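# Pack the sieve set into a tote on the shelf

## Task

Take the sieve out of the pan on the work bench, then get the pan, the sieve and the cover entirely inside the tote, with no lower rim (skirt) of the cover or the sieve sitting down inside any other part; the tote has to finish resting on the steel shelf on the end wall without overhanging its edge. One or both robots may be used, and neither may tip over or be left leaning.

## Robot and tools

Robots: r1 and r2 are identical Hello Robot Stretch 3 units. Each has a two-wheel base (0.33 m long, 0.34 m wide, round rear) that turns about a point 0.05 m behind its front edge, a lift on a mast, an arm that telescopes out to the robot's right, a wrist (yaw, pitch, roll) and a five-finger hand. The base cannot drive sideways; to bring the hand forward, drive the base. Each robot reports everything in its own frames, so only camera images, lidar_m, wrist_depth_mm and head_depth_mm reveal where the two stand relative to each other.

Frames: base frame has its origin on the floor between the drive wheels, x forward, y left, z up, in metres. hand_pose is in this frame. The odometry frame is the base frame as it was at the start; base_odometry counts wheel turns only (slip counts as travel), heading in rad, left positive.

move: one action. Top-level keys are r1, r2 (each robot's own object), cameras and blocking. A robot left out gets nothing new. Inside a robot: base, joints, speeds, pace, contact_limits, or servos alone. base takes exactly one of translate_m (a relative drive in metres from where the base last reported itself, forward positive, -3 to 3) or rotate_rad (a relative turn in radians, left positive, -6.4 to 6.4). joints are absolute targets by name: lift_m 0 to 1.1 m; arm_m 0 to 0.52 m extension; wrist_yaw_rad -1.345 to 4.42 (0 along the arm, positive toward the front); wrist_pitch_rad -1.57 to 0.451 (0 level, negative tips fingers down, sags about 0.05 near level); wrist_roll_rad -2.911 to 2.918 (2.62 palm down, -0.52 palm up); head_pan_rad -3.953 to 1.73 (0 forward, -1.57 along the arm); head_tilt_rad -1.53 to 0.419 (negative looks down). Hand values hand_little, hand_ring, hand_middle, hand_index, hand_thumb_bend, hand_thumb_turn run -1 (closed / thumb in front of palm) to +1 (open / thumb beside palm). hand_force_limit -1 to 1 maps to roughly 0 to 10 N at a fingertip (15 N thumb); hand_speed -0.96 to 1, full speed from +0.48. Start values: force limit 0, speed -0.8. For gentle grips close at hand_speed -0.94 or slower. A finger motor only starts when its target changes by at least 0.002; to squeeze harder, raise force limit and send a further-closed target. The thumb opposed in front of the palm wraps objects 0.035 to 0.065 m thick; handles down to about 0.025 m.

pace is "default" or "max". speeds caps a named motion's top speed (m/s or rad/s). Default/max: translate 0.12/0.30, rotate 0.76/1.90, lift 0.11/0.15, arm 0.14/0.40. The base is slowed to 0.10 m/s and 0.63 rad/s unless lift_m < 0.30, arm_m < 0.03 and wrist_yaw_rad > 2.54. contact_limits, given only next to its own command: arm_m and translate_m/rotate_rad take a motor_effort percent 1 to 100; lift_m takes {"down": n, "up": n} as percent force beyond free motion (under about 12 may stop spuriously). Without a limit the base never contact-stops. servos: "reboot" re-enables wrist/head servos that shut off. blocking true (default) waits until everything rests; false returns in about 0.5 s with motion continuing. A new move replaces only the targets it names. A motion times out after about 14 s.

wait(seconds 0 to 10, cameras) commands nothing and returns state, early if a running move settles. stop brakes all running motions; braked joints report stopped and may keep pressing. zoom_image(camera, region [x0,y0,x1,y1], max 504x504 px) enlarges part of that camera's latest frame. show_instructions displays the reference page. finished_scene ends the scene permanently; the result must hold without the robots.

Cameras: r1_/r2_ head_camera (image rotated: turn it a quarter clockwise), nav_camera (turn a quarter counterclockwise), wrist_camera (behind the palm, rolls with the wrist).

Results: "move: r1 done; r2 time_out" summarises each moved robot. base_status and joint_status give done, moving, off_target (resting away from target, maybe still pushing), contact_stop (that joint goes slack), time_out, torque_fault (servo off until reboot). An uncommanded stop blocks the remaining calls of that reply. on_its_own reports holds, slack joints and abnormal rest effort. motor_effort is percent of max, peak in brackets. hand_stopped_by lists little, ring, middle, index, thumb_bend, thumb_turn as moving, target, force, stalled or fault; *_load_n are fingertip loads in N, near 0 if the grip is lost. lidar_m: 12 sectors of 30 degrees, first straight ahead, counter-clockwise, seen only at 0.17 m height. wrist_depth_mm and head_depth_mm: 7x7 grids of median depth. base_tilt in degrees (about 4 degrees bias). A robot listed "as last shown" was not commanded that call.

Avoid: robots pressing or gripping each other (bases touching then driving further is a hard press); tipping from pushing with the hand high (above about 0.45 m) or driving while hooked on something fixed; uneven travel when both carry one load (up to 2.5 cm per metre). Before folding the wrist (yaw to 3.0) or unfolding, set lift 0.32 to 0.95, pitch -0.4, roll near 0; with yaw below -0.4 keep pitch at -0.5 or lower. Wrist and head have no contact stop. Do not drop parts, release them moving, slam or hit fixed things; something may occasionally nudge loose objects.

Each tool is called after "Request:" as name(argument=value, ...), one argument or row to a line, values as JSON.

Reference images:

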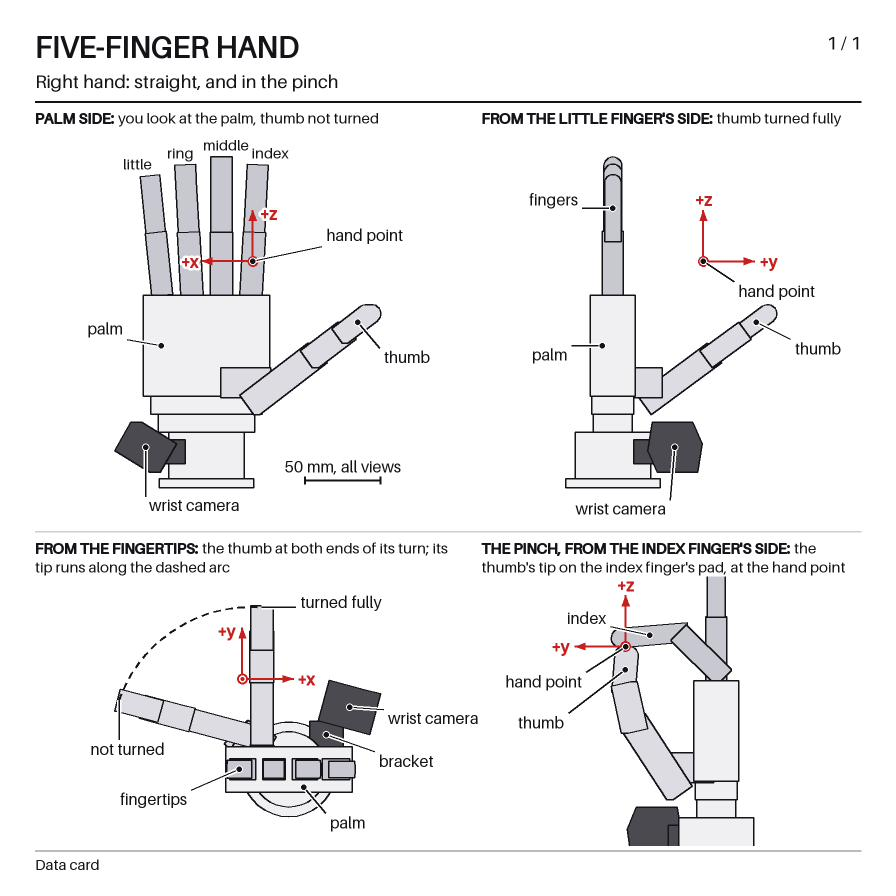

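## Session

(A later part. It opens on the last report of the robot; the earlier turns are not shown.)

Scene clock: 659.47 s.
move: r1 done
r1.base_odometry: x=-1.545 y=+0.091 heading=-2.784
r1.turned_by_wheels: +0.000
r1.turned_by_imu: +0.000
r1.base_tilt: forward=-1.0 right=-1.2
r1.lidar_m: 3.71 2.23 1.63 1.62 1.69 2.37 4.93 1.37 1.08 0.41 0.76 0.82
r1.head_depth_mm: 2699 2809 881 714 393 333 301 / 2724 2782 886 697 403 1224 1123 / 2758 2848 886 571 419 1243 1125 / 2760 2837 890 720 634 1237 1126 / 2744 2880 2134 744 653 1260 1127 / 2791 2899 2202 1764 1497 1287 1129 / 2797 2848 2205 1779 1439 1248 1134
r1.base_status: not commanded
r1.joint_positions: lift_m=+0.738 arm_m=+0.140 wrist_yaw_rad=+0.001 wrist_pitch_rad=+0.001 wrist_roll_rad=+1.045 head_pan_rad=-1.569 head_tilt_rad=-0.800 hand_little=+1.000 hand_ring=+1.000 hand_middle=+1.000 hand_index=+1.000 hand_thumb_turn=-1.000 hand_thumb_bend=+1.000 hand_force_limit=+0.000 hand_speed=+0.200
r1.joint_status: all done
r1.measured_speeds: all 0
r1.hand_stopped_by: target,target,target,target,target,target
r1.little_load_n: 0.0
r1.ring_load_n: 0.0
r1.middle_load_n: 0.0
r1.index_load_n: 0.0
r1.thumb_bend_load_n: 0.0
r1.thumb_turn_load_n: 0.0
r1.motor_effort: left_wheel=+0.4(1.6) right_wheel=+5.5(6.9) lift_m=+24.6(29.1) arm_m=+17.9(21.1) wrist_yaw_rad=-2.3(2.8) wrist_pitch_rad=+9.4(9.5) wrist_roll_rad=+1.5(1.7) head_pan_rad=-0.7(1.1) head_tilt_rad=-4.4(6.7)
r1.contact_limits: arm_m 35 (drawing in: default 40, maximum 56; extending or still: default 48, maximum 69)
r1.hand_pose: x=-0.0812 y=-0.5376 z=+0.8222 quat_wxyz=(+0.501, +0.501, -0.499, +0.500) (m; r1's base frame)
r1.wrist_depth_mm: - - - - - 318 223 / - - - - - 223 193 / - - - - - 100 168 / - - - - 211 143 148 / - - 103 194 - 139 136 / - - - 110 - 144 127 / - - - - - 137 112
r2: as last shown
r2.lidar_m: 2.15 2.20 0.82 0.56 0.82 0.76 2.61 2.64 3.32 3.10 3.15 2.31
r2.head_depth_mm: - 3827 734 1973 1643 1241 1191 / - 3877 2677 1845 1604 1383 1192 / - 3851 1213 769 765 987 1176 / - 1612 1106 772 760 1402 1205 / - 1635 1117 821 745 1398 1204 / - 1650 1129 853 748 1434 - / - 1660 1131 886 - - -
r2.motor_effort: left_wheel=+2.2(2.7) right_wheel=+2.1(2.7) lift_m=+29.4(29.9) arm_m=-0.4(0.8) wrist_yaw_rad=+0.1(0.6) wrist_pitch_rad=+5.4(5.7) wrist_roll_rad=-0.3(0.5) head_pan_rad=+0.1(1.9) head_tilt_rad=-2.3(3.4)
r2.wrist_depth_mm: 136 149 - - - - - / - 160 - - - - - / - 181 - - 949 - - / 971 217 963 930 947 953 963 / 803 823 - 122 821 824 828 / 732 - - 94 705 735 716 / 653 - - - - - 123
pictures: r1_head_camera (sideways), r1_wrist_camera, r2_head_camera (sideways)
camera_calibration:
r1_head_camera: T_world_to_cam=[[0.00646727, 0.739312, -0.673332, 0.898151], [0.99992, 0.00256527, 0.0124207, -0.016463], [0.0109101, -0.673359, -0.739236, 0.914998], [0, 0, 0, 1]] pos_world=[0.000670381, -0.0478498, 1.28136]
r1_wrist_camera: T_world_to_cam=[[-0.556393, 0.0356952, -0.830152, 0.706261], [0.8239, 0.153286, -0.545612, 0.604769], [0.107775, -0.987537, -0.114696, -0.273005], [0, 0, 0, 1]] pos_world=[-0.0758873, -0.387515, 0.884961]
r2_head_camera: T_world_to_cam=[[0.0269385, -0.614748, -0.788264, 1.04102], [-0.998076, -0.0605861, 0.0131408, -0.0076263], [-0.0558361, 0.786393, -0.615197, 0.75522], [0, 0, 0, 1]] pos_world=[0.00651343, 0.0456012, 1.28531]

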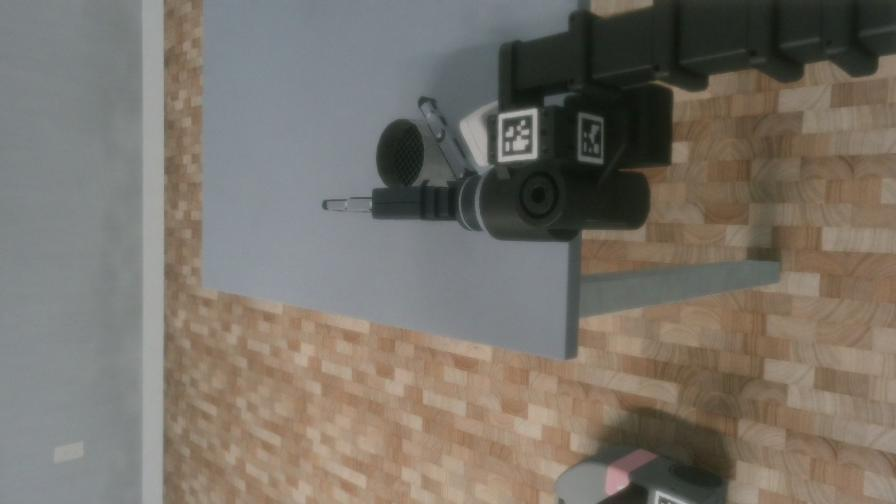

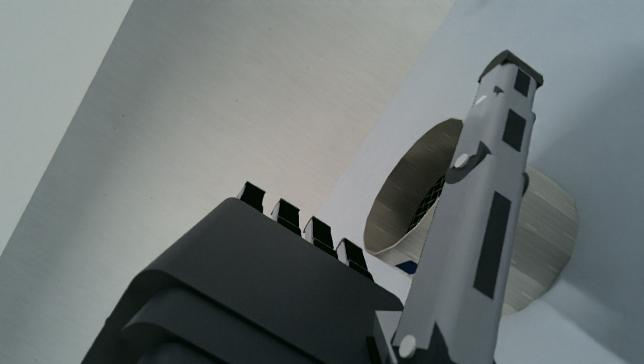

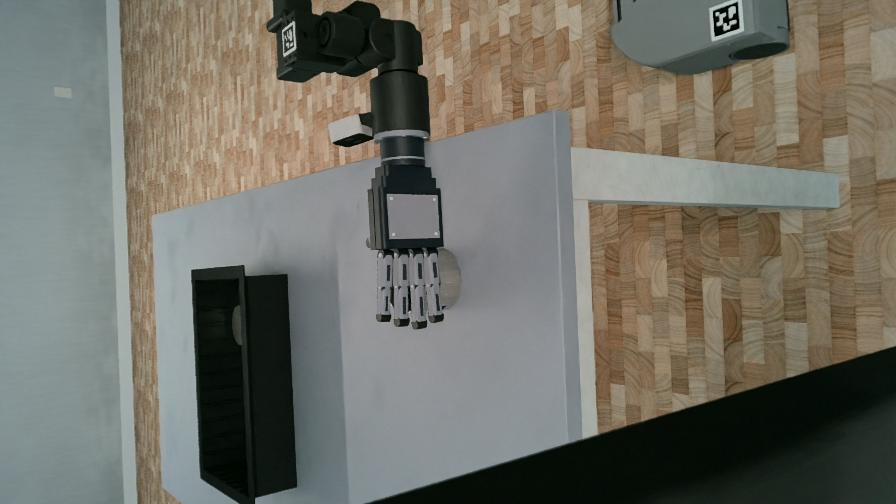

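Request:
move(
  r1={"joints": {"arm_m": 0.152, "hand_speed": -0.5, "hand_force_limit": 0.0}, "speeds": {"arm_m": 0.03}, "contact_limits": {"arm_m": 35}},
)

Request:
move(
  r1={"joints": {"hand_index": -0.3, "hand_speed": -0.7}},
  cameras=["r1_head_camera","r1_wrist_camera","r2_head_camera"],
)

Request:
zoom_image(
  camera="r2_head_camera",
  region=[360, 190, 500, 330],
)

Request:
zoom_image(
  camera="r1_head_camera",
  region=[320, 80, 520, 240],
)

Scene clock: 676.63 s.
move: r1 done
r1.base_odometry: x=-1.545 y=+0.091 heading=-2.784
r1.turned_by_wheels: +0.000
r1.turned_by_imu: -0.001
r1.base_tilt: forward=-0.9 right=-1.2
r1.lidar_m: 3.72 2.23 1.64 1.62 1.70 2.37 4.94 1.37 1.08 0.41 0.77 0.81
r1.head_depth_mm: 2672 2839 878 713 392 333 301 / 2718 2817 880 697 418 1253 1130 / 2718 2814 884 570 427 1273 1123 / 2752 2849 891 720 634 1240 1122 / 2789 2858 2113 742 653 1256 1126 / 2795 2857 2202 1781 1494 1284 1131 / 2805 2881 2203 1782 1427 1241 1137
r1.base_status: not commanded
r1.joint_positions: lift_m=+0.738 arm_m=+0.152 wrist_yaw_rad=+0.001 wrist_pitch_rad=+0.001 wrist_roll_rad=+1.045 head_pan_rad=-1.569 head_tilt_rad=-0.800 hand_little=+1.000 hand_ring=+1.000 hand_middle=+1.000 hand_index=+1.000 hand_thumb_turn=-1.000 hand_thumb_bend=+1.000 hand_force_limit=+0.000 hand_speed=-0.500
r1.joint_status: all done
r1.measured_speeds: all 0
r1.hand_stopped_by: target,target,target,target,target,target
r1.little_load_n: 0.0
r1.ring_load_n: 0.0
r1.middle_load_n: 0.0
r1.index_load_n: 0.0
r1.thumb_bend_load_n: 0.0
r1.thumb_turn_load_n: 0.5
r1.motor_effort: left_wheel=+0.7(1.5) right_wheel=+5.0(6.1) lift_m=+22.7(23.4) arm_m=+17.8(22.1) wrist_yaw_rad=-1.4(2.9) wrist_pitch_rad=+9.4(9.5) wrist_roll_rad=+1.4(1.7) head_pan_rad=-1.8(2.8) head_tilt_rad=-5.2(5.8)
r1.contact_limits: arm_m 35 (drawing in: default 40, maximum 56; extending or still: default 48, maximum 69)
r1.hand_pose: x=-0.0812 y=-0.5496 z=+0.8222 quat_wxyz=(+0.501, +0.501, -0.499, +0.500) (m; r1's base frame)
r1.wrist_depth_mm: - - - - - 317 223 / - - - - - 221 192 / - - - - - 101 168 / - - - - 200 130 141 / - - 103 192 - 126 130 / - - - 110 - 128 125 / - - - - - 136 112
r2: as last shown
r2.lidar_m: 2.14 2.21 0.82 0.56 0.82 0.76 2.61 2.65 3.32 3.10 3.15 2.31
r2.head_depth_mm: - 3790 747 1960 1635 1236 1189 / - 3836 2576 1862 1611 1389 1198 / - 3797 1157 766 765 988 1174 / - 1620 1113 770 761 1400 1207 / - 1632 1118 819 746 1405 1202 / - 1642 1126 852 750 1438 - / - 1648 1134 886 - - -
r2.ring_load_n: 0.5
r2.thumb_bend_load_n: 0.5
r2.thumb_turn_load_n: -0.5
r2.motor_effort: left_wheel=+2.5(2.6) right_wheel=+2.0(2.6) lift_m=+29.3(29.8) arm_m=-2.3(2.6) wrist_yaw_rad=+0.1(0.6) wrist_pitch_rad=+5.4(5.7) wrist_roll_rad=-0.3(0.5) head_pan_rad=-2.1(3.7) head_tilt_rad=-0.8(1.8)
r2.wrist_depth_mm: 136 150 - - - - - / - 159 - - - - - / - 181 - - 956 - - / 970 217 968 939 955 959 957 / 809 836 - 122 825 832 821 / 723 - - 94 720 726 723 / 649 - - - - - 123
pictures: none

Scene clock: 678.67 s.
move: r1 done
r1.base_odometry: x=-1.545 y=+0.091 heading=-2.784
r1.turned_by_wheels: +0.000
r1.turned_by_imu: +0.000
r1.base_tilt: forward=-1.0 right=-1.3
r1.lidar_m: 3.72 2.22 1.64 1.62 1.69 2.37 4.93 1.36 1.08 0.41 0.76 0.82
r1.head_depth_mm: 2703 2745 881 714 393 333 302 / 2742 2828 882 667 417 1252 1124 / 2720 2837 884 568 427 1271 1125 / 2760 2824 891 716 636 1232 1119 / 2789 2882 2108 745 651 1272 1137 / 2795 2918 2200 1764 1484 1281 1133 / 2808 2906 2202 1782 1431 1235 1141
r1.base_status: not commanded
r1.joint_positions: lift_m=+0.738 arm_m=+0.152 wrist_yaw_rad=+0.002 wrist_pitch_rad=+0.001 wrist_roll_rad=+1.046 head_pan_rad=-1.569 head_tilt_rad=-0.800 hand_little=+1.000 hand_ring=+1.000 hand_middle=+1.000 hand_index=-0.300 hand_thumb_turn=-1.000 hand_thumb_bend=+1.000 hand_force_limit=+0.000 hand_speed=-0.700
r1.joint_status: all done
r1.measured_speeds: all 0
r1.hand_stopped_by: target,target,target,target,target,target
r1.little_load_n: 0.0
r1.ring_load_n: 0.0
r1.middle_load_n: 0.0
r1.index_load_n: 0.0
r1.thumb_bend_load_n: 0.0
r1.thumb_turn_load_n: 0.0
r1.motor_effort: left_wheel=+0.6(1.8) right_wheel=+5.4(6.4) lift_m=+24.1(24.5) arm_m=+12.4(18.8) wrist_yaw_rad=-1.6(3.7) wrist_pitch_rad=+9.4(9.5) wrist_roll_rad=+0.8(1.7) head_pan_rad=-3.1(3.5) head_tilt_rad=-3.1(6.0)
r1.contact_limits: arm_m 35 (drawing in: default 40, maximum 56; extending or still: default 48, maximum 69)
r1.hand_pose: x=-0.0810 y=-0.5496 z=+0.8221 quat_wxyz=(+0.500, +0.501, -0.499, +0.500) (m; r1's base frame)
r1.wrist_depth_mm: - - - - - 332 222 / - - - - - 114 114 / - - - - - 99 130 / - - - - - 126 - / - - 103 183 160 81 - / - - - 111 - - 84 / - - - - - 137 100
r2: as last shown
r2.base_tilt: forward=-0.5 right=-1.2
r2.lidar_m: 2.14 2.21 0.82 0.56 0.82 0.76 2.61 2.65 3.31 3.10 3.17 2.31
r2.head_depth_mm: - 3904 747 1983 1646 1240 1194 / - 3913 2557 1845 1604 1398 1190 / - 3875 1157 767 761 985 1170 / - 1627 1112 769 759 1401 1205 / - 1628 1122 850 744 1398 1203 / - 1643 1128 855 751 1432 - / - 1659 1133 888 - - -
r2.ring_load_n: 0.0
r2.thumb_bend_load_n: 0.0
r2.thumb_turn_load_n: 0.0
r2.motor_effort: left_wheel=+2.3(2.7) right_wheel=+2.4(2.7) lift_m=+29.4(29.9) arm_m=-3.5(3.5) wrist_yaw_rad=-0.3(0.8) wrist_pitch_rad=+5.4(5.7) wrist_roll_rad=-0.4(0.5) head_pan_rad=-4.3(4.8) head_tilt_rad=-0.2(1.6)
r2.wrist_depth_mm: 136 149 - - - - - / - 160 - - - - - / - 181 - - 953 - - / 944 217 957 931 959 954 953 / 808 837 - 122 831 823 818 / 723 - - 94 712 727 724 / 650 - - - - - 123
pictures: r1_head_camera (sideways), r1_wrist_camera, r2_head_camera (sideways)
camera_calibration:
r1_head_camera: T_world_to_cam=[[0.00646727, 0.739312, -0.673332, 0.898151], [0.99992, 0.00256527, 0.0124207, -0.016463], [0.0109101, -0.673359, -0.739236, 0.914998], [0, 0, 0, 1]] pos_world=[0.000670381, -0.0478498, 1.28136]
r1_wrist_camera: T_world_to_cam=[[-0.555131, 0.0353271, -0.831013, 0.707313], [0.824647, 0.153785, -0.544341, 0.605686], [0.108567, -0.987473, -0.114503, -0.284953], [0, 0, 0, 1]] pos_world=[-0.0758899, -0.399516, 0.884858]
r2_head_camera: T_world_to_cam=[[0.0268771, -0.614754, -0.788261, 1.04102], [-0.998084, -0.0604702, 0.0131285, -0.00761566], [-0.0557371, 0.786397, -0.615201, 0.755225], [0, 0, 0, 1]] pos_world=[0.00651349, 0.0456011, 1.28531]

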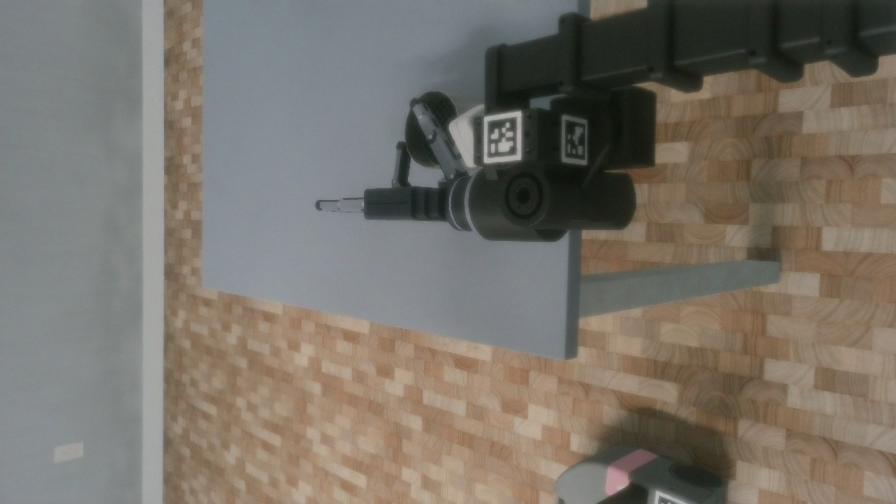

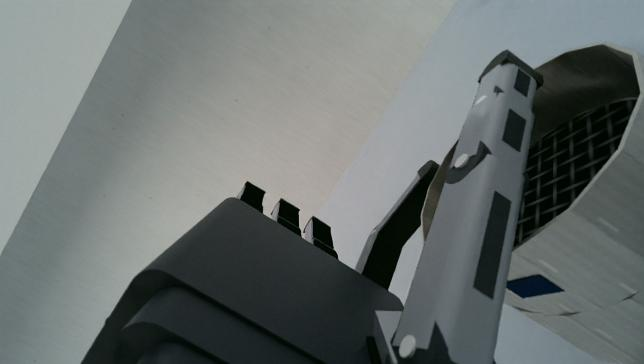

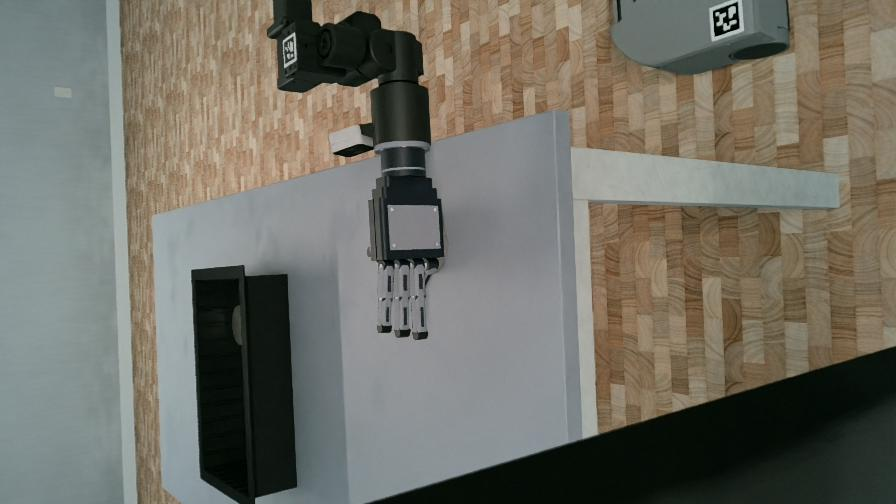

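Scaled by 3.600 from the camera's 896x504 image, which has a finer 1280x720 frame.

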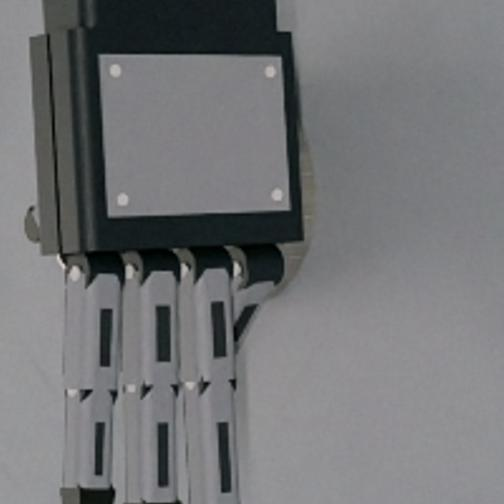

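Scaled by 2.520 from the camera's 896x504 image, which has a finer 1280x720 frame.

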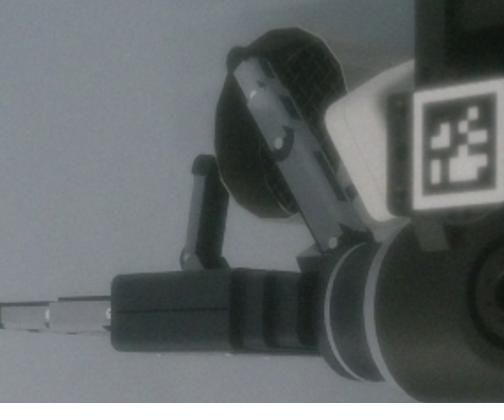

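Request:
move(
  r1={"joints": {"hand_index": 1.0, "hand_speed": -0.3}},
  cameras=["r1_head_camera","r1_wrist_camera","r2_head_camera"],
)

Request:
zoom_image(
  camera="r1_wrist_camera",
  region=[344, 0, 644, 364],
)

Request:
zoom_image(
  camera="r1_head_camera",
  region=[340, 60, 480, 200],
)

Scene clock: 694.00 s.
move: r1 done
r1.base_odometry: x=-1.545 y=+0.091 heading=-2.784
r1.turned_by_wheels: +0.000
r1.turned_by_imu: -0.001
r1.base_tilt: forward=-0.9 right=-1.2
r1.lidar_m: 3.72 2.22 1.63 1.62 1.70 2.38 4.94 1.37 1.08 0.41 0.77 0.82
r1.head_depth_mm: 2698 2799 879 711 385 334 302 / 2710 2844 884 656 422 1237 1128 / 2744 2845 886 570 427 1279 1129 / 2780 2874 893 721 634 1233 1126 / 2807 2882 2134 742 652 1263 1130 / 2787 2835 2178 1778 1488 1284 1132 / 2833 2867 2195 1795 1439 1243 1142
r1.base_status: not commanded
r1.joint_positions: lift_m=+0.738 arm_m=+0.152 wrist_yaw_rad=+0.002 wrist_pitch_rad=+0.001 wrist_roll_rad=+1.046 head_pan_rad=-1.570 head_tilt_rad=-0.800 hand_little=+1.000 hand_ring=+1.000 hand_middle=+1.000 hand_index=+1.000 hand_thumb_turn=-1.000 hand_thumb_bend=+1.000 hand_force_limit=+0.000 hand_speed=-0.300
r1.joint_status: all done
r1.measured_speeds: all 0
r1.hand_stopped_by: target,target,target,target,target,target
r1.little_load_n: 0.0
r1.ring_load_n: 0.0
r1.middle_load_n: 0.0
r1.index_load_n: 0.0
r1.thumb_bend_load_n: 0.0
r1.thumb_turn_load_n: 0.5
r1.motor_effort: left_wheel=+0.2(1.3) right_wheel=+5.5(6.1) lift_m=+26.1(27.0) arm_m=-2.6(2.6) wrist_yaw_rad=-5.2(5.2) wrist_pitch_rad=+9.4(9.6) wrist_roll_rad=+0.8(1.1) head_pan_rad=-2.9(3.8) head_tilt_rad=-2.1(5.5)
r1.contact_limits: arm_m 35 (drawing in: default 40, maximum 56; extending or still: default 48, maximum 69)
r1.hand_pose: x=-0.0810 y=-0.5496 z=+0.8221 quat_wxyz=(+0.500, +0.501, -0.499, +0.500) (m; r1's base frame)
r1.wrist_depth_mm: - - - - - 334 221 / - - - - - 114 114 / - - - - - 99 130 / - - - - - 126 - / - - 103 196 - 82 - / - - - 110 - - 84 / - - - - - 136 100
r2: as last shown
r2.base_tilt: forward=-0.3 right=-1.1
r2.lidar_m: 2.14 2.20 0.82 0.56 0.82 0.76 2.61 2.66 3.31 3.11 3.16 2.31
r2.head_depth_mm: - 3786 747 1976 1639 1241 1193 / - 3921 2526 1855 1599 1385 1192 / - 3891 1159 768 762 983 1154 / - 1608 1112 768 758 1404 1207 / - 1653 1111 822 744 1400 1208 / - 1650 1127 856 748 1430 - / - 1685 1135 890 - - -
r2.joint_positions: lift_m=+0.587 arm_m=+0.000 wrist_yaw_rad=+2.885 wrist_pitch_rad=-0.617 wrist_roll_rad=+0.000 head_pan_rad=+1.650 head_tilt_rad=-0.651 hand_little=+1.000 hand_ring=+1.000 hand_middle=+1.000 hand_index=+1.000 hand_thumb_turn=+1.000 hand_thumb_bend=+1.000 hand_force_limit=+0.000 hand_speed=-0.800
r2.motor_effort: left_wheel=+2.2(2.7) right_wheel=+2.2(2.5) lift_m=+29.5(29.8) arm_m=-5.0(5.3) wrist_yaw_rad=+0.7(0.7) wrist_pitch_rad=+5.4(5.6) wrist_roll_rad=-0.3(0.4) head_pan_rad=-4.7(5.2) head_tilt_rad=+1.4(2.0)
r2.wrist_depth_mm: 136 150 - - - - - / - 160 - - - - - / - 181 - - 956 - - / 957 216 941 922 949 950 951 / 812 826 - 122 816 823 834 / 731 - - 94 714 728 727 / 650 - - - - - 123
pictures: r1_head_camera (sideways), r1_wrist_camera, r2_head_camera (sideways)
camera_calibration:
r1_head_camera: T_world_to_cam=[[0.00706044, 0.739266, -0.673376, 0.898206], [0.999922, 0.00172252, 0.0123754, -0.0163393], [0.0103086, -0.673411, -0.739196, 0.914948], [0, 0, 0, 1]] pos_world=[0.00056442, -0.0478491, 1.28136]
r1_wrist_camera: T_world_to_cam=[[-0.555131, 0.0353271, -0.831013, 0.707313], [0.824647, 0.153785, -0.544341, 0.605686], [0.108567, -0.987473, -0.114503, -0.284953], [0, 0, 0, 1]] pos_world=[-0.0758899, -0.399516, 0.884858]
r2_head_camera: T_world_to_cam=[[0.0257675, -0.61481, -0.788254, 1.04101], [-0.99819, -0.0586927, 0.013148, -0.00762106], [-0.0543483, 0.786488, -0.615209, 0.755229], [0, 0, 0, 1]] pos_world=[0.00661379, 0.0455993, 1.28531]

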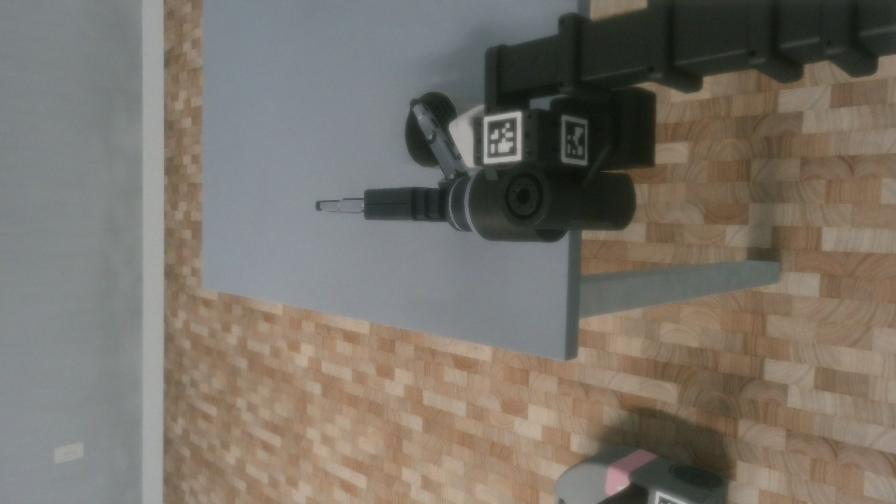

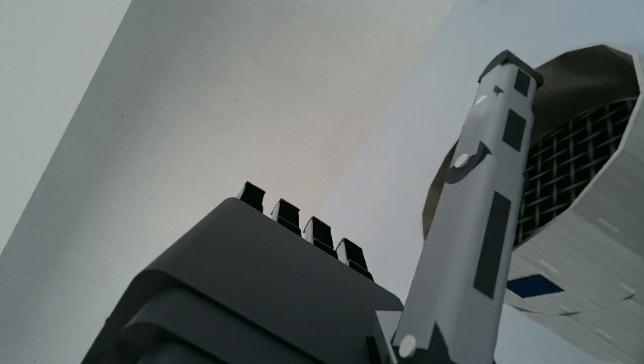

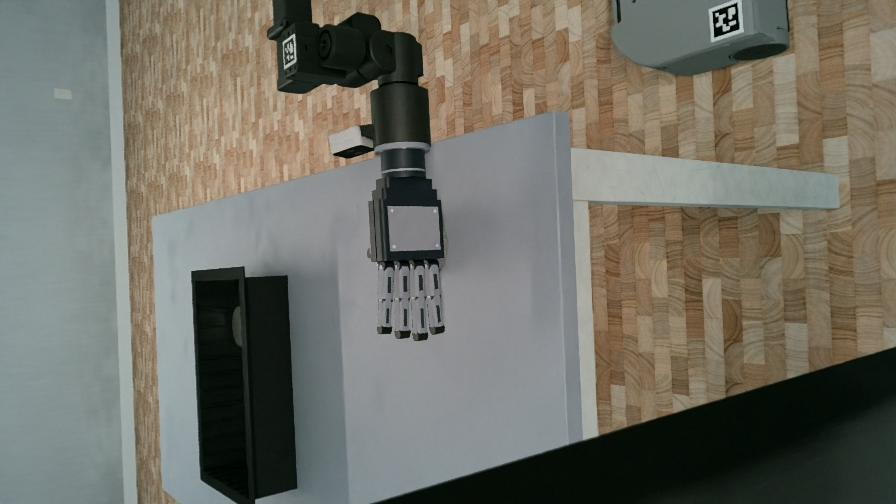

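Scaled by 1.385.

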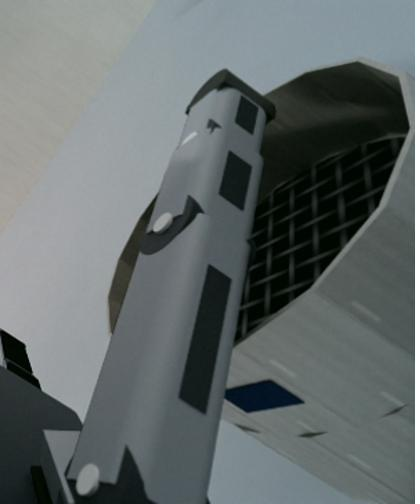

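Scaled by 3.600 from the camera's 896x504 image, which has a finer 1280x720 frame.

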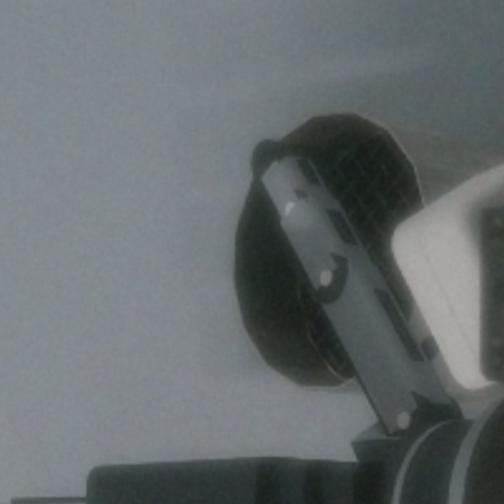

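Request:
move(
  r1={"joints": {"lift_m": 0.77}},
)

Request:
move(
  r1={"joints": {"arm_m": 0.02}},
)

Request:
move(
  r1={"joints": {"lift_m": 0.715}},
  cameras=["r1_head_camera","r1_wrist_camera","r2_head_camera"],
)

Request:
zoom_image(
  camera="r2_head_camera",
  region=[360, 150, 500, 330],
)

Request:
zoom_image(
  camera="r1_head_camera",
  region=[340, 60, 560, 240],
)

Scene clock: 710.03 s.
move: r1 done
r1.base_odometry: x=-1.545 y=+0.091 heading=-2.784
r1.turned_by_wheels: +0.000
r1.turned_by_imu: -0.001
r1.base_tilt: forward=-0.9 right=-1.2
r1.lidar_m: 3.72 2.23 1.63 1.62 1.70 2.38 4.95 1.37 1.08 0.41 0.76 0.81
r1.head_depth_mm: 2703 2771 880 711 344 307 1094 / 2723 2797 882 488 402 1279 1117 / 2731 2832 884 510 427 1271 1133 / 2713 2847 889 719 638 1230 1134 / 2805 2840 2113 745 653 1260 1131 / 2779 2898 2200 1773 1492 1294 1135 / 2834 2886 2208 1774 1429 1238 1136
r1.base_status: not commanded
r1.joint_positions: lift_m=+0.770 arm_m=+0.152 wrist_yaw_rad=+0.002 wrist_pitch_rad=+0.002 wrist_roll_rad=+1.046 head_pan_rad=-1.570 head_tilt_rad=-0.800 hand_little=+1.000 hand_ring=+1.000 hand_middle=+1.000 hand_index=+1.000 hand_thumb_turn=-1.000 hand_thumb_bend=+1.000 hand_force_limit=+0.000 hand_speed=-0.300
r1.joint_status: all done
r1.measured_speeds: all 0
r1.hand_stopped_by: target,target,target,target,target,target
r1.little_load_n: 0.0
r1.ring_load_n: 0.0
r1.middle_load_n: 0.0
r1.index_load_n: 0.0
r1.thumb_bend_load_n: 0.0
r1.thumb_turn_load_n: 0.0
r1.motor_effort: left_wheel=+0.2(1.7) right_wheel=+6.5(6.7) lift_m=+28.6(33.0) arm_m=-17.6(18.0) wrist_yaw_rad=-2.2(3.2) wrist_pitch_rad=+9.4(9.5) wrist_roll_rad=+0.8(1.1) head_pan_rad=-2.3(3.7) head_tilt_rad=-1.0(4.4)
r1.contact_limits: arm_m 35 (drawing in: default 40, maximum 56; extending or still: default 48, maximum 69)
r1.hand_pose: x=-0.0810 y=-0.5497 z=+0.8542 quat_wxyz=(+0.500, +0.501, -0.499, +0.500) (m; r1's base frame)
r1.wrist_depth_mm: - - - - - 389 277 / - - - - - 119 240 / - - - - - 97 139 / - - - - - 148 147 / - - 103 197 - 155 133 / - - - 111 - 142 124 / - - - - - 174 98
r2: as last shown
r2.lidar_m: 2.15 2.21 0.82 0.56 0.82 0.76 2.61 2.66 3.33 3.09 3.17 2.31
r2.head_depth_mm: - 3806 713 2028 1643 1239 1200 / - 3899 2572 1962 1610 1384 1201 / - 3885 1102 813 761 989 1156 / - 1611 1113 794 761 1402 1198 / - 1643 1118 821 748 1403 1209 / - 1651 1126 854 748 1439 - / - 1663 1133 885 - - -
r2.little_load_n: -0.5
r2.motor_effort: left_wheel=+2.5(2.8) right_wheel=+1.9(2.5) lift_m=+29.4(30.0) arm_m=-6.8(7.1) wrist_yaw_rad=-0.1(0.5) wrist_pitch_rad=+5.4(5.7) wrist_roll_rad=-0.4(0.5) head_pan_rad=-3.2(4.7) head_tilt_rad=+2.5(3.0)
r2.wrist_depth_mm: 136 150 - - - - - / - 160 - - - - - / - 181 - - 938 - - / 962 217 969 929 951 945 957 / 801 813 - 122 819 820 813 / 726 - - 94 702 731 728 / 652 - - - - - 123
pictures: none

Scene clock: 712.27 s.
move: r1 done
r1.base_odometry: x=-1.545 y=+0.091 heading=-2.784
r1.turned_by_wheels: +0.000
r1.turned_by_imu: +0.000
r1.base_tilt: forward=-0.9 right=-1.2
r1.lidar_m: 3.72 2.22 1.64 1.61 1.69 2.37 4.94 1.37 1.09 0.41 0.76 0.82
r1.head_depth_mm: 2725 2834 880 713 645 305 314 / 2707 2839 881 676 500 291 315 / 2708 2818 890 576 446 315 1069 / 2765 2851 888 721 635 1011 1129 / 2774 2849 2118 743 650 1262 1126 / 2777 2908 2180 1776 1487 1282 1127 / 2826 2908 2199 1783 1435 1241 1139
r1.base_status: not commanded
r1.joint_positions: lift_m=+0.770 arm_m=+0.020 wrist_yaw_rad=+0.002 wrist_pitch_rad=+0.002 wrist_roll_rad=+1.046 head_pan_rad=-1.570 head_tilt_rad=-0.800 hand_little=+1.000 hand_ring=+1.000 hand_middle=+1.000 hand_index=+1.000 hand_thumb_turn=-1.000 hand_thumb_bend=+1.000 hand_force_limit=+0.000 hand_speed=-0.300
r1.joint_status: all done
r1.measured_speeds: all 0
r1.hand_stopped_by: target,target,target,target,target,target
r1.little_load_n: 0.0
r1.ring_load_n: 0.0
r1.middle_load_n: 0.0
r1.index_load_n: 0.0
r1.thumb_bend_load_n: 0.0
r1.thumb_turn_load_n: 0.0
r1.motor_effort: left_wheel=+0.2(1.5) right_wheel=+6.0(6.4) lift_m=+25.2(28.7) arm_m=-18.4(21.8) wrist_yaw_rad=-1.7(3.6) wrist_pitch_rad=+9.4(9.5) wrist_roll_rad=+0.9(1.3) head_pan_rad=-2.6(3.7) head_tilt_rad=-2.0(3.9)
r1.hand_pose: x=-0.0810 y=-0.4176 z=+0.8542 quat_wxyz=(+0.500, +0.501, -0.499, +0.500) (m; r1's base frame)
r1.wrist_depth_mm: - - - - - 376 276 / - - - - - 119 241 / - - - - - 100 213 / - - - - - 217 192 / - - 103 193 - 213 177 / - - - 111 - 196 156 / - - - - - 181 151
r2: as last shown
r2.base_tilt: forward=-0.4 right=-1.1
r2.lidar_m: 2.15 2.20 0.82 0.56 0.82 0.76 2.61 2.66 3.33 3.10 3.17 2.30
r2.head_depth_mm: - 3804 778 1968 1653 1239 1192 / - 3871 2643 1899 1608 1389 1195 / - 3986 1158 793 763 987 1148 / - 1616 1111 821 759 1400 1208 / - 1641 1118 854 748 1401 1212 / - 1650 1123 855 753 1446 - / - 1671 1130 886 - - -
r2.joint_positions: lift_m=+0.587 arm_m=+0.000 wrist_yaw_rad=+2.885 wrist_pitch_rad=-0.617 wrist_roll_rad=+0.000 head_pan_rad=+1.650 head_tilt_rad=-0.650 hand_little=+1.000 hand_ring=+1.000 hand_middle=+1.000 hand_index=+1.000 hand_thumb_turn=+1.000 hand_thumb_bend=+1.000 hand_force_limit=+0.000 hand_speed=-0.800
r2.little_load_n: 0.0
r2.middle_load_n: 0.5
r2.motor_effort: left_wheel=+2.5(2.7) right_wheel=+2.2(2.6) lift_m=+29.4(29.9) arm_m=-7.4(7.9) wrist_yaw_rad=+0.4(0.8) wrist_pitch_rad=+5.4(5.6) wrist_roll_rad=-0.3(0.4) head_pan_rad=-3.8(4.8) head_tilt_rad=+2.2(3.1)
r2.wrist_depth_mm: 136 150 - - - - - / - 160 - - - - - / - 181 - - 949 - - / 979 217 951 933 952 965 939 / 804 823 - 122 824 818 838 / 730 - - 94 709 717 723 / 647 - - - - - 123
pictures: none

Scene clock: 713.60 s.
move: r1 done
r1.base_odometry: x=-1.545 y=+0.091 heading=-2.784
r1.turned_by_wheels: +0.000
r1.turned_by_imu: +0.000
r1.base_tilt: forward=-0.9 right=-1.2
r1.lidar_m: 3.73 2.22 1.63 1.62 1.69 2.37 4.94 1.37 1.08 0.41 0.76 0.82
r1.head_depth_mm: 2705 2797 881 713 644 351 303 / 2709 2795 884 678 630 347 347 / 2737 2857 887 677 515 423 377 / 2737 2846 887 722 635 1005 1108 / 2737 2849 2129 743 649 1260 1126 / 2793 2848 2195 1776 1495 1292 1130 / 2783 2887 2197 1783 1431 1245 1136
r1.base_status: not commanded
r1.joint_positions: lift_m=+0.715 arm_m=+0.020 wrist_yaw_rad=+0.002 wrist_pitch_rad=+0.002 wrist_roll_rad=+1.046 head_pan_rad=-1.570 head_tilt_rad=-0.800 hand_little=+1.000 hand_ring=+1.000 hand_middle=+1.000 hand_index=+1.000 hand_thumb_turn=-1.000 hand_thumb_bend=+1.000 hand_force_limit=+0.000 hand_speed=-0.300
r1.joint_status: all done
r1.measured_speeds: all 0
r1.hand_stopped_by: target,target,target,target,target,target
r1.little_load_n: 0.0
r1.ring_load_n: 0.0
r1.middle_load_n: 0.0
r1.index_load_n: 0.0
r1.thumb_bend_load_n: 0.0
r1.thumb_turn_load_n: 0.0
r1.motor_effort: left_wheel=-0.2(1.2) right_wheel=+5.0(6.8) lift_m=+22.9(27.0) arm_m=-16.6(18.9) wrist_yaw_rad=-1.2(3.5) wrist_pitch_rad=+9.3(9.5) wrist_roll_rad=+1.0(1.1) head_pan_rad=-3.0(3.5) head_tilt_rad=-2.1(3.5)
r1.hand_pose: x=-0.0810 y=-0.4176 z=+0.7992 quat_wxyz=(+0.500, +0.501, -0.499, +0.500) (m; r1's base frame)
r1.wrist_depth_mm: - - - - - 279 186 / - - - - 268 119 152 / - - - - 205 100 135 / - - - - 219 138 126 / - - 103 199 - 135 119 / - - - 111 - - 123 / - - - - - 126 172
r2.base_odometry: x=+1.052 y=-1.469 heading=-0.949
r2.turned_by_wheels: +0.000
r2.turned_by_imu: +0.000
r2.base_tilt: forward=-0.3 right=-1.1
r2.lidar_m: 2.15 2.20 0.82 0.56 0.82 0.76 2.61 2.65 3.31 3.10 3.17 2.31
r2.head_depth_mm: - 3834 2666 1851 1659 1242 1196 / - 3832 2647 788 1621 1394 1197 / - 3857 1214 775 762 985 1155 / - 1629 1113 820 757 1404 1207 / - 1643 1126 850 747 1400 1204 / - 1654 1135 855 751 1430 - / - 1671 1138 885 - - -
r2.base_status: not commanded
r2.joint_positions: lift_m=+0.587 arm_m=+0.000 wrist_yaw_rad=+2.885 wrist_pitch_rad=-0.617 wrist_roll_rad=+0.000 head_pan_rad=+1.650 head_tilt_rad=-0.650 hand_little=+1.000 hand_ring=+1.000 hand_middle=+1.000 hand_index=+1.000 hand_thumb_turn=+1.000 hand_thumb_bend=+1.000 hand_force_limit=+0.000 hand_speed=-0.800
r2.joint_status: not commanded
r2.measured_speeds: all 0
r2.hand_stopped_by: target,target,target,target,target,target
r2.little_load_n: 0.0
r2.ring_load_n: 0.0
r2.middle_load_n: 0.0
r2.index_load_n: 0.0
r2.thumb_bend_load_n: 0.0
r2.thumb_turn_load_n: 0.0
r2.motor_effort: left_wheel=+2.4(2.7) right_wheel=+2.3(2.7) lift_m=+29.5(29.8) arm_m=-8.1(8.5) wrist_yaw_rad=+0.7(0.7) wrist_pitch_rad=+5.4(5.6) wrist_roll_rad=-0.3(0.4) head_pan_rad=-4.0(5.3) head_tilt_rad=+2.3(3.3)
r2.hand_pose: x=+0.0876 y=+0.0469 z=+0.5903 quat_wxyz=(-0.061, +0.338, +0.822, +0.455) (m; r2's base frame)
r2.wrist_depth_mm: 136 149 - - - - - / - 160 - - - - - / - 181 - - 950 - - / 965 216 953 929 945 939 950 / 802 819 - 122 820 815 828 / 731 - - 94 704 724 727 / 653 - - - - - 123
pictures: r1_head_camera (sideways), r1_wrist_camera, r2_head_camera (sideways)
camera_calibration:
r1_head_camera: T_world_to_cam=[[0.00713435, 0.739267, -0.673374, 0.898203], [0.999921, 0.00166787, 0.0124252, -0.0164055], [0.0103086, -0.67341, -0.739197, 0.914949], [0, 0, 0, 1]] pos_world=[0.000564247, -0.0478491, 1.28136]
r1_wrist_camera: T_world_to_cam=[[-0.555162, 0.0350973, -0.831001, 0.683464], [0.824651, 0.153409, -0.544441, 0.572853], [0.108375, -0.987539, -0.11411, -0.15761], [0, 0, 0, 1]] pos_world=[-0.0758902, -0.267515, 0.861859]
r2_head_camera: T_world_to_cam=[[0.025632, -0.61392, -0.788952, 1.04187], [-0.998198, -0.0585463, 0.0131275, -0.00760121], [-0.0542494, 0.787194, -0.614315, 0.754044], [0, 0, 0, 1]] pos_world=[0.00661369, 0.0456024, 1.28531]

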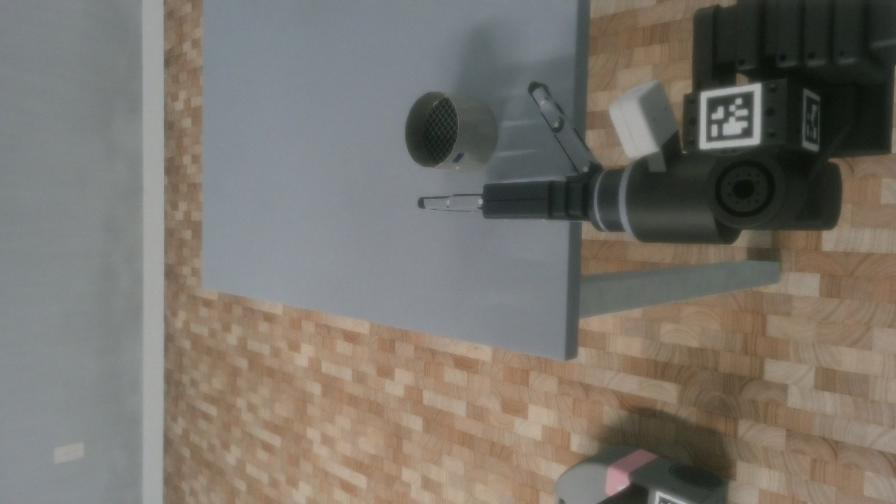

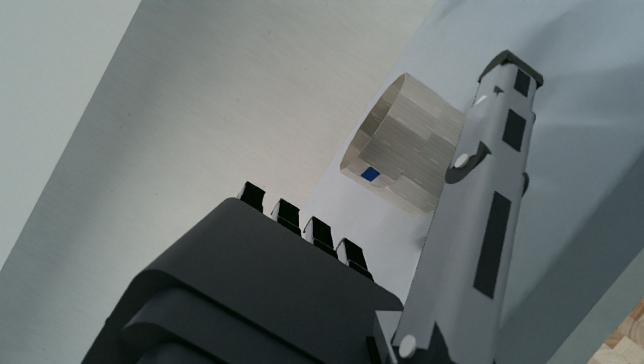

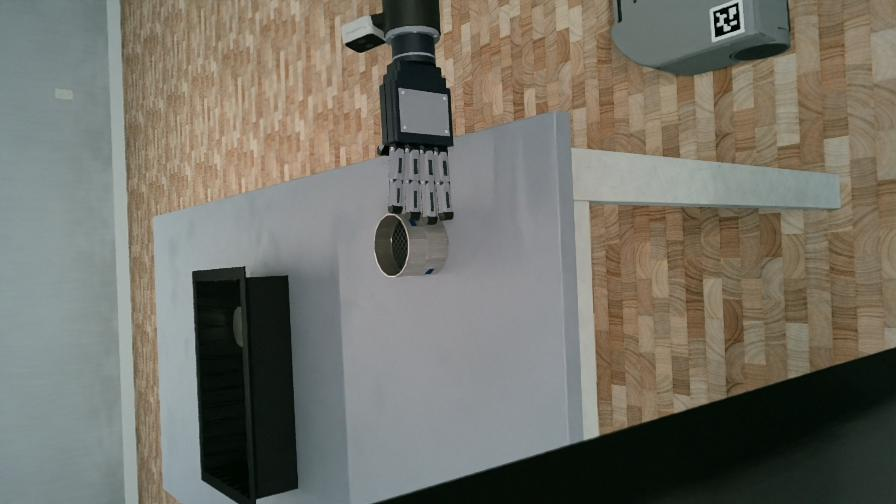

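Scaled by 2.800 from the camera's 896x504 image, which has a finer 1280x720 frame.

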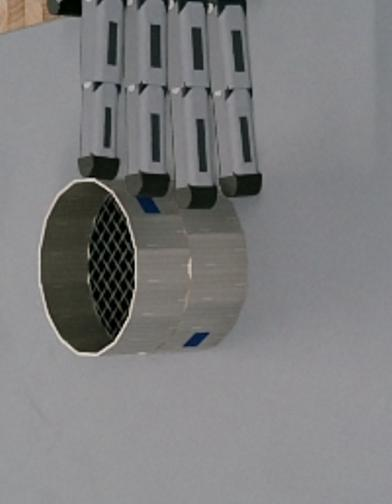

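Scaled by 2.291 from the camera's 896x504 image, which has a finer 1280x720 frame.

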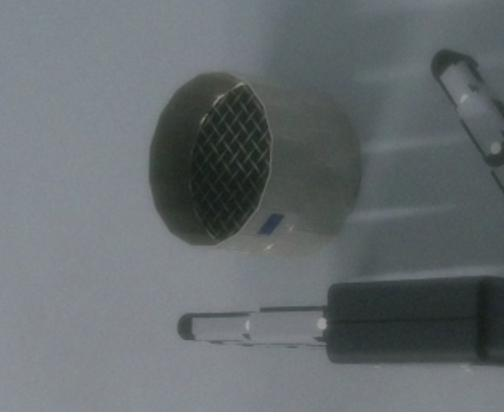

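Request:
move(
  r1={"base": {"translate_m": -0.026}},
)

Request:
move(
  r1={"joints": {"arm_m": 0.085}, "speeds": {"arm_m": 0.05}, "contact_limits": {"arm_m": 35}},
  cameras=["r1_head_camera","r1_wrist_camera","r2_head_camera"],
)

Request:
zoom_image(
  camera="r2_head_camera",
  region=[360, 150, 500, 330],
)

Request:
zoom_image(
  camera="r1_head_camera",
  region=[340, 60, 560, 240],
)

Scene clock: 743.97 s.
move: r1 done
r1.base_odometry: x=-1.520 y=+0.100 heading=-2.784
r1.turned_by_wheels: +0.000
r1.turned_by_imu: -0.001
r1.base_tilt: forward=-0.9 right=-1.2
r1.lidar_m: 3.75 2.23 1.64 1.62 1.70 2.37 4.93 1.34 1.08 0.42 0.42 0.84
r1.head_depth_mm: 2731 2843 879 713 643 351 303 / 2722 2794 885 695 632 347 346 / 2703 2817 886 667 515 423 377 / 2735 2840 889 721 635 1211 1113 / 2730 2886 956 725 652 1237 1130 / 2789 2867 2216 1797 1464 1284 1130 / 2855 2862 2191 1797 1464 1263 1135
r1.base_status: done
r1.joint_positions: lift_m=+0.715 arm_m=+0.020 wrist_yaw_rad=+0.002 wrist_pitch_rad=+0.002 wrist_roll_rad=+1.046 head_pan_rad=-1.570 head_tilt_rad=-0.800 hand_little=+1.000 hand_ring=+1.000 hand_middle=+1.000 hand_index=+1.000 hand_thumb_turn=-1.000 hand_thumb_bend=+1.000 hand_force_limit=+0.000 hand_speed=-0.300
r1.joint_status: not commanded
r1.measured_speeds: all 0
r1.hand_stopped_by: target,target,target,target,target,target
r1.little_load_n: 0.0
r1.ring_load_n: 0.0
r1.middle_load_n: 0.0
r1.index_load_n: 0.0
r1.thumb_bend_load_n: 0.0
r1.thumb_turn_load_n: 0.0
r1.motor_effort: left_wheel=-5.8(11.5) right_wheel=-1.2(5.5) lift_m=+21.8(23.3) arm_m=-10.4(12.8) wrist_yaw_rad=-1.4(2.5) wrist_pitch_rad=+9.2(9.4) wrist_roll_rad=+1.0(1.3) head_pan_rad=-2.3(3.3) head_tilt_rad=-2.1(2.8)
r1.hand_pose: x=-0.0811 y=-0.4176 z=+0.7992 quat_wxyz=(+0.500, +0.501, -0.499, +0.500) (m; r1's base frame)
r1.wrist_depth_mm: - - - - - 282 185 / - - - - 815 119 153 / - - - - 214 99 135 / - - - - 207 138 126 / - - 103 197 - 134 118 / - - - 111 - - 121 / - - - - - 123 172
r2: as last shown
r2.lidar_m: 2.14 2.20 0.84 0.56 0.82 0.76 2.61 2.65 3.31 3.10 3.18 2.31
r2.head_depth_mm: - 3797 2671 1905 1638 1244 1191 / - 3841 2638 1860 1609 1385 1191 / - 3922 1164 797 764 984 1158 / - 1629 1115 820 759 1397 1199 / - 1639 1119 853 749 1399 1207 / - 1658 1123 854 752 1437 - / - 1658 1131 889 - - -
r2.motor_effort: left_wheel=+2.2(2.8) right_wheel=+1.9(2.5) lift_m=+28.8(29.8) arm_m=-9.8(10.3) wrist_yaw_rad=+0.4(0.9) wrist_pitch_rad=+5.6(5.6) wrist_roll_rad=-0.2(0.5) head_pan_rad=-4.5(4.6) head_tilt_rad=+2.6(3.2)
r2.wrist_depth_mm: 137 150 - - - - - / - 160 - - - - - / - 181 - - 999 - - / 956 217 952 937 964 970 953 / 800 821 - 122 826 820 836 / 725 - - 94 702 726 718 / 649 - - - - - 123
pictures: none

Scene clock: 745.90 s.
move: r1 done
r1.base_odometry: x=-1.520 y=+0.100 heading=-2.784
r1.turned_by_wheels: +0.000
r1.turned_by_imu: +0.000
r1.base_tilt: forward=-0.9 right=-1.2
r1.lidar_m: 3.74 2.23 1.65 1.62 1.70 2.38 4.92 1.34 1.08 0.42 0.42 0.84
r1.head_depth_mm: 2744 2834 877 713 615 352 308 / 2753 2771 884 695 478 392 1126 / 2720 2826 886 654 490 403 1128 / 2725 2853 887 722 632 1240 1129 / 2799 2841 955 723 651 1235 1128 / 2781 2844 2188 1782 1464 1285 1130 / 2842 2858 2208 1796 1468 1267 1137
r1.base_status: not commanded
r1.joint_positions: lift_m=+0.715 arm_m=+0.085 wrist_yaw_rad=+0.002 wrist_pitch_rad=+0.002 wrist_roll_rad=+1.046 head_pan_rad=-1.570 head_tilt_rad=-0.800 hand_little=+1.000 hand_ring=+1.000 hand_middle=+1.000 hand_index=+1.000 hand_thumb_turn=-1.000 hand_thumb_bend=+1.000 hand_force_limit=+0.000 hand_speed=-0.300
r1.joint_status: all done
r1.measured_speeds: all 0
r1.hand_stopped_by: target,target,target,target,target,target
r1.little_load_n: 0.0
r1.ring_load_n: 0.0
r1.middle_load_n: 0.0
r1.index_load_n: 0.0
r1.thumb_bend_load_n: 0.0
r1.thumb_turn_load_n: 0.5
r1.motor_effort: left_wheel=-5.4(6.2) right_wheel=-0.6(1.9) lift_m=+23.5(24.0) arm_m=+17.8(21.1) wrist_yaw_rad=-1.2(2.9) wrist_pitch_rad=+9.3(9.4) wrist_roll_rad=+1.2(1.2) head_pan_rad=-2.1(3.6) head_tilt_rad=-1.1(3.0)
r1.contact_limits: arm_m 35 (drawing in: default 40, maximum 56; extending or still: default 48, maximum 69)
r1.hand_pose: x=-0.0811 y=-0.4826 z=+0.7993 quat_wxyz=(+0.500, +0.501, -0.499, +0.500) (m; r1's base frame)
r1.wrist_depth_mm: - - - - - 291 184 / - - - - 744 119 152 / - - - - 151 100 134 / - - - - 140 137 123 / - - 103 167 - 135 114 / - - - 111 - - 104 / - - - - - - 94
r2: as last shown
r2.base_tilt: forward=-0.4 right=-1.2
r2.lidar_m: 2.15 2.21 0.84 0.56 0.82 0.76 2.61 2.65 3.30 3.10 3.17 2.31
r2.head_depth_mm: - 3821 2371 1915 1652 1240 1193 / - 3892 2679 1840 1601 1383 1199 / - 3879 1164 790 761 985 1154 / - 1625 1114 812 760 1392 1207 / - 1643 1121 847 751 1395 1204 / - 1666 1126 856 753 1436 - / - 1659 1131 884 - - -
r2.motor_effort: left_wheel=+2.1(2.8) right_wheel=+2.2(2.6) lift_m=+29.5(29.9) arm_m=-11.2(11.3) wrist_yaw_rad=+0.3(0.6) wrist_pitch_rad=+5.4(5.6) wrist_roll_rad=-0.2(0.5) head_pan_rad=-4.1(5.1) head_tilt_rad=+2.3(3.2)
r2.wrist_depth_mm: 136 150 - - - - - / - 160 - - - - - / - 181 - - 994 - - / 953 217 969 935 956 956 953 / 798 830 - 122 820 830 824 / 725 - - 94 704 722 729 / 652 - - - - - 123
pictures: r1_head_camera (sideways), r1_wrist_camera, r2_head_camera (sideways)
camera_calibration:
r1_head_camera: T_world_to_cam=[[0.00713435, 0.739267, -0.673374, 0.898203], [0.999921, 0.00166787, 0.0124252, -0.0164055], [0.0103086, -0.67341, -0.739197, 0.914949], [0, 0, 0, 1]] pos_world=[0.000564247, -0.0478491, 1.28136]
r1_wrist_camera: T_world_to_cam=[[-0.555124, 0.0352695, -0.831019, 0.685765], [0.824717, 0.153147, -0.544415, 0.582804], [0.108067, -0.987574, -0.114103, -0.221829], [0, 0, 0, 1]] pos_world=[-0.0759911, -0.332514, 0.861859]
r2_head_camera: T_world_to_cam=[[0.025632, -0.61392, -0.788952, 1.04187], [-0.998198, -0.0585463, 0.0131275, -0.00760121], [-0.0542494, 0.787194, -0.614315, 0.754044], [0, 0, 0, 1]] pos_world=[0.00661369, 0.0456024, 1.28531]

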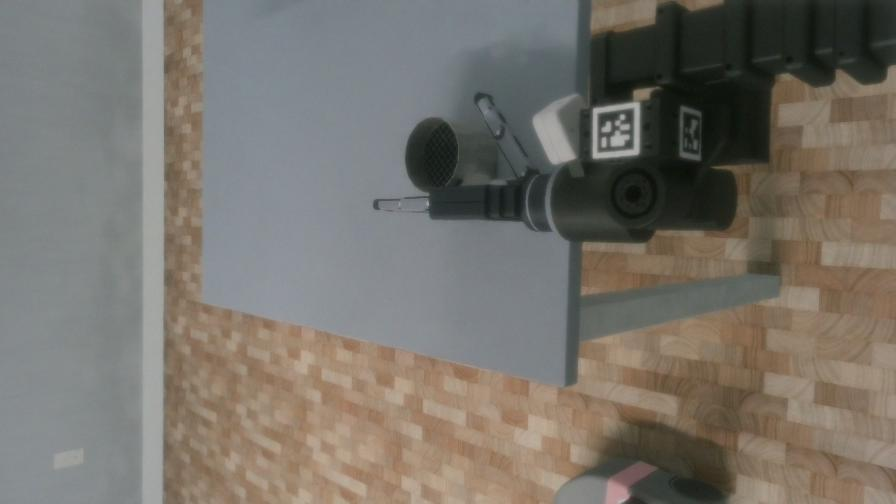

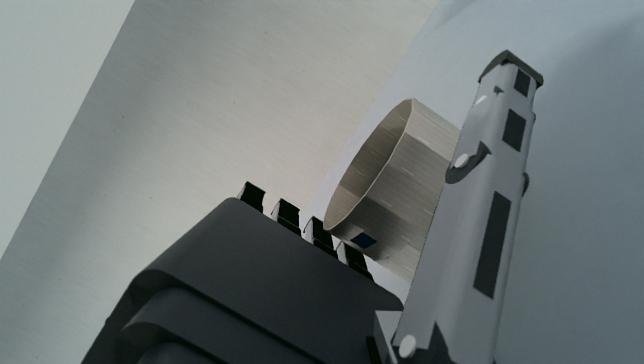

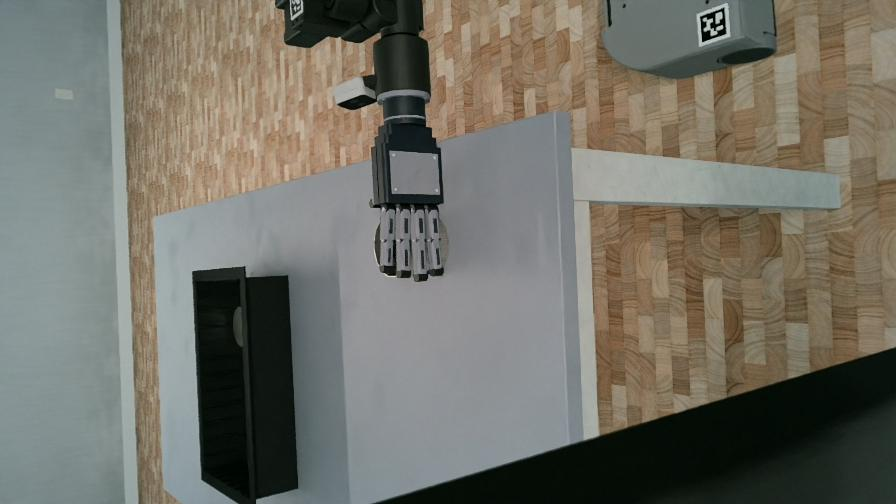

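Scaled by 2.800 from the camera's 896x504 image, which has a finer 1280x720 frame.

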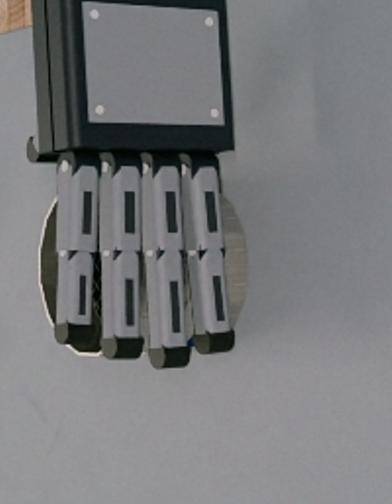

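Scaled by 2.291 from the camera's 896x504 image, which has a finer 1280x720 frame.

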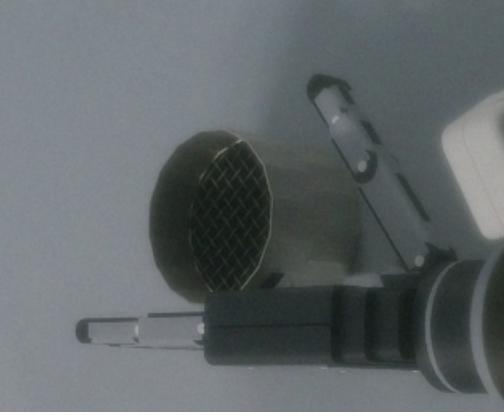

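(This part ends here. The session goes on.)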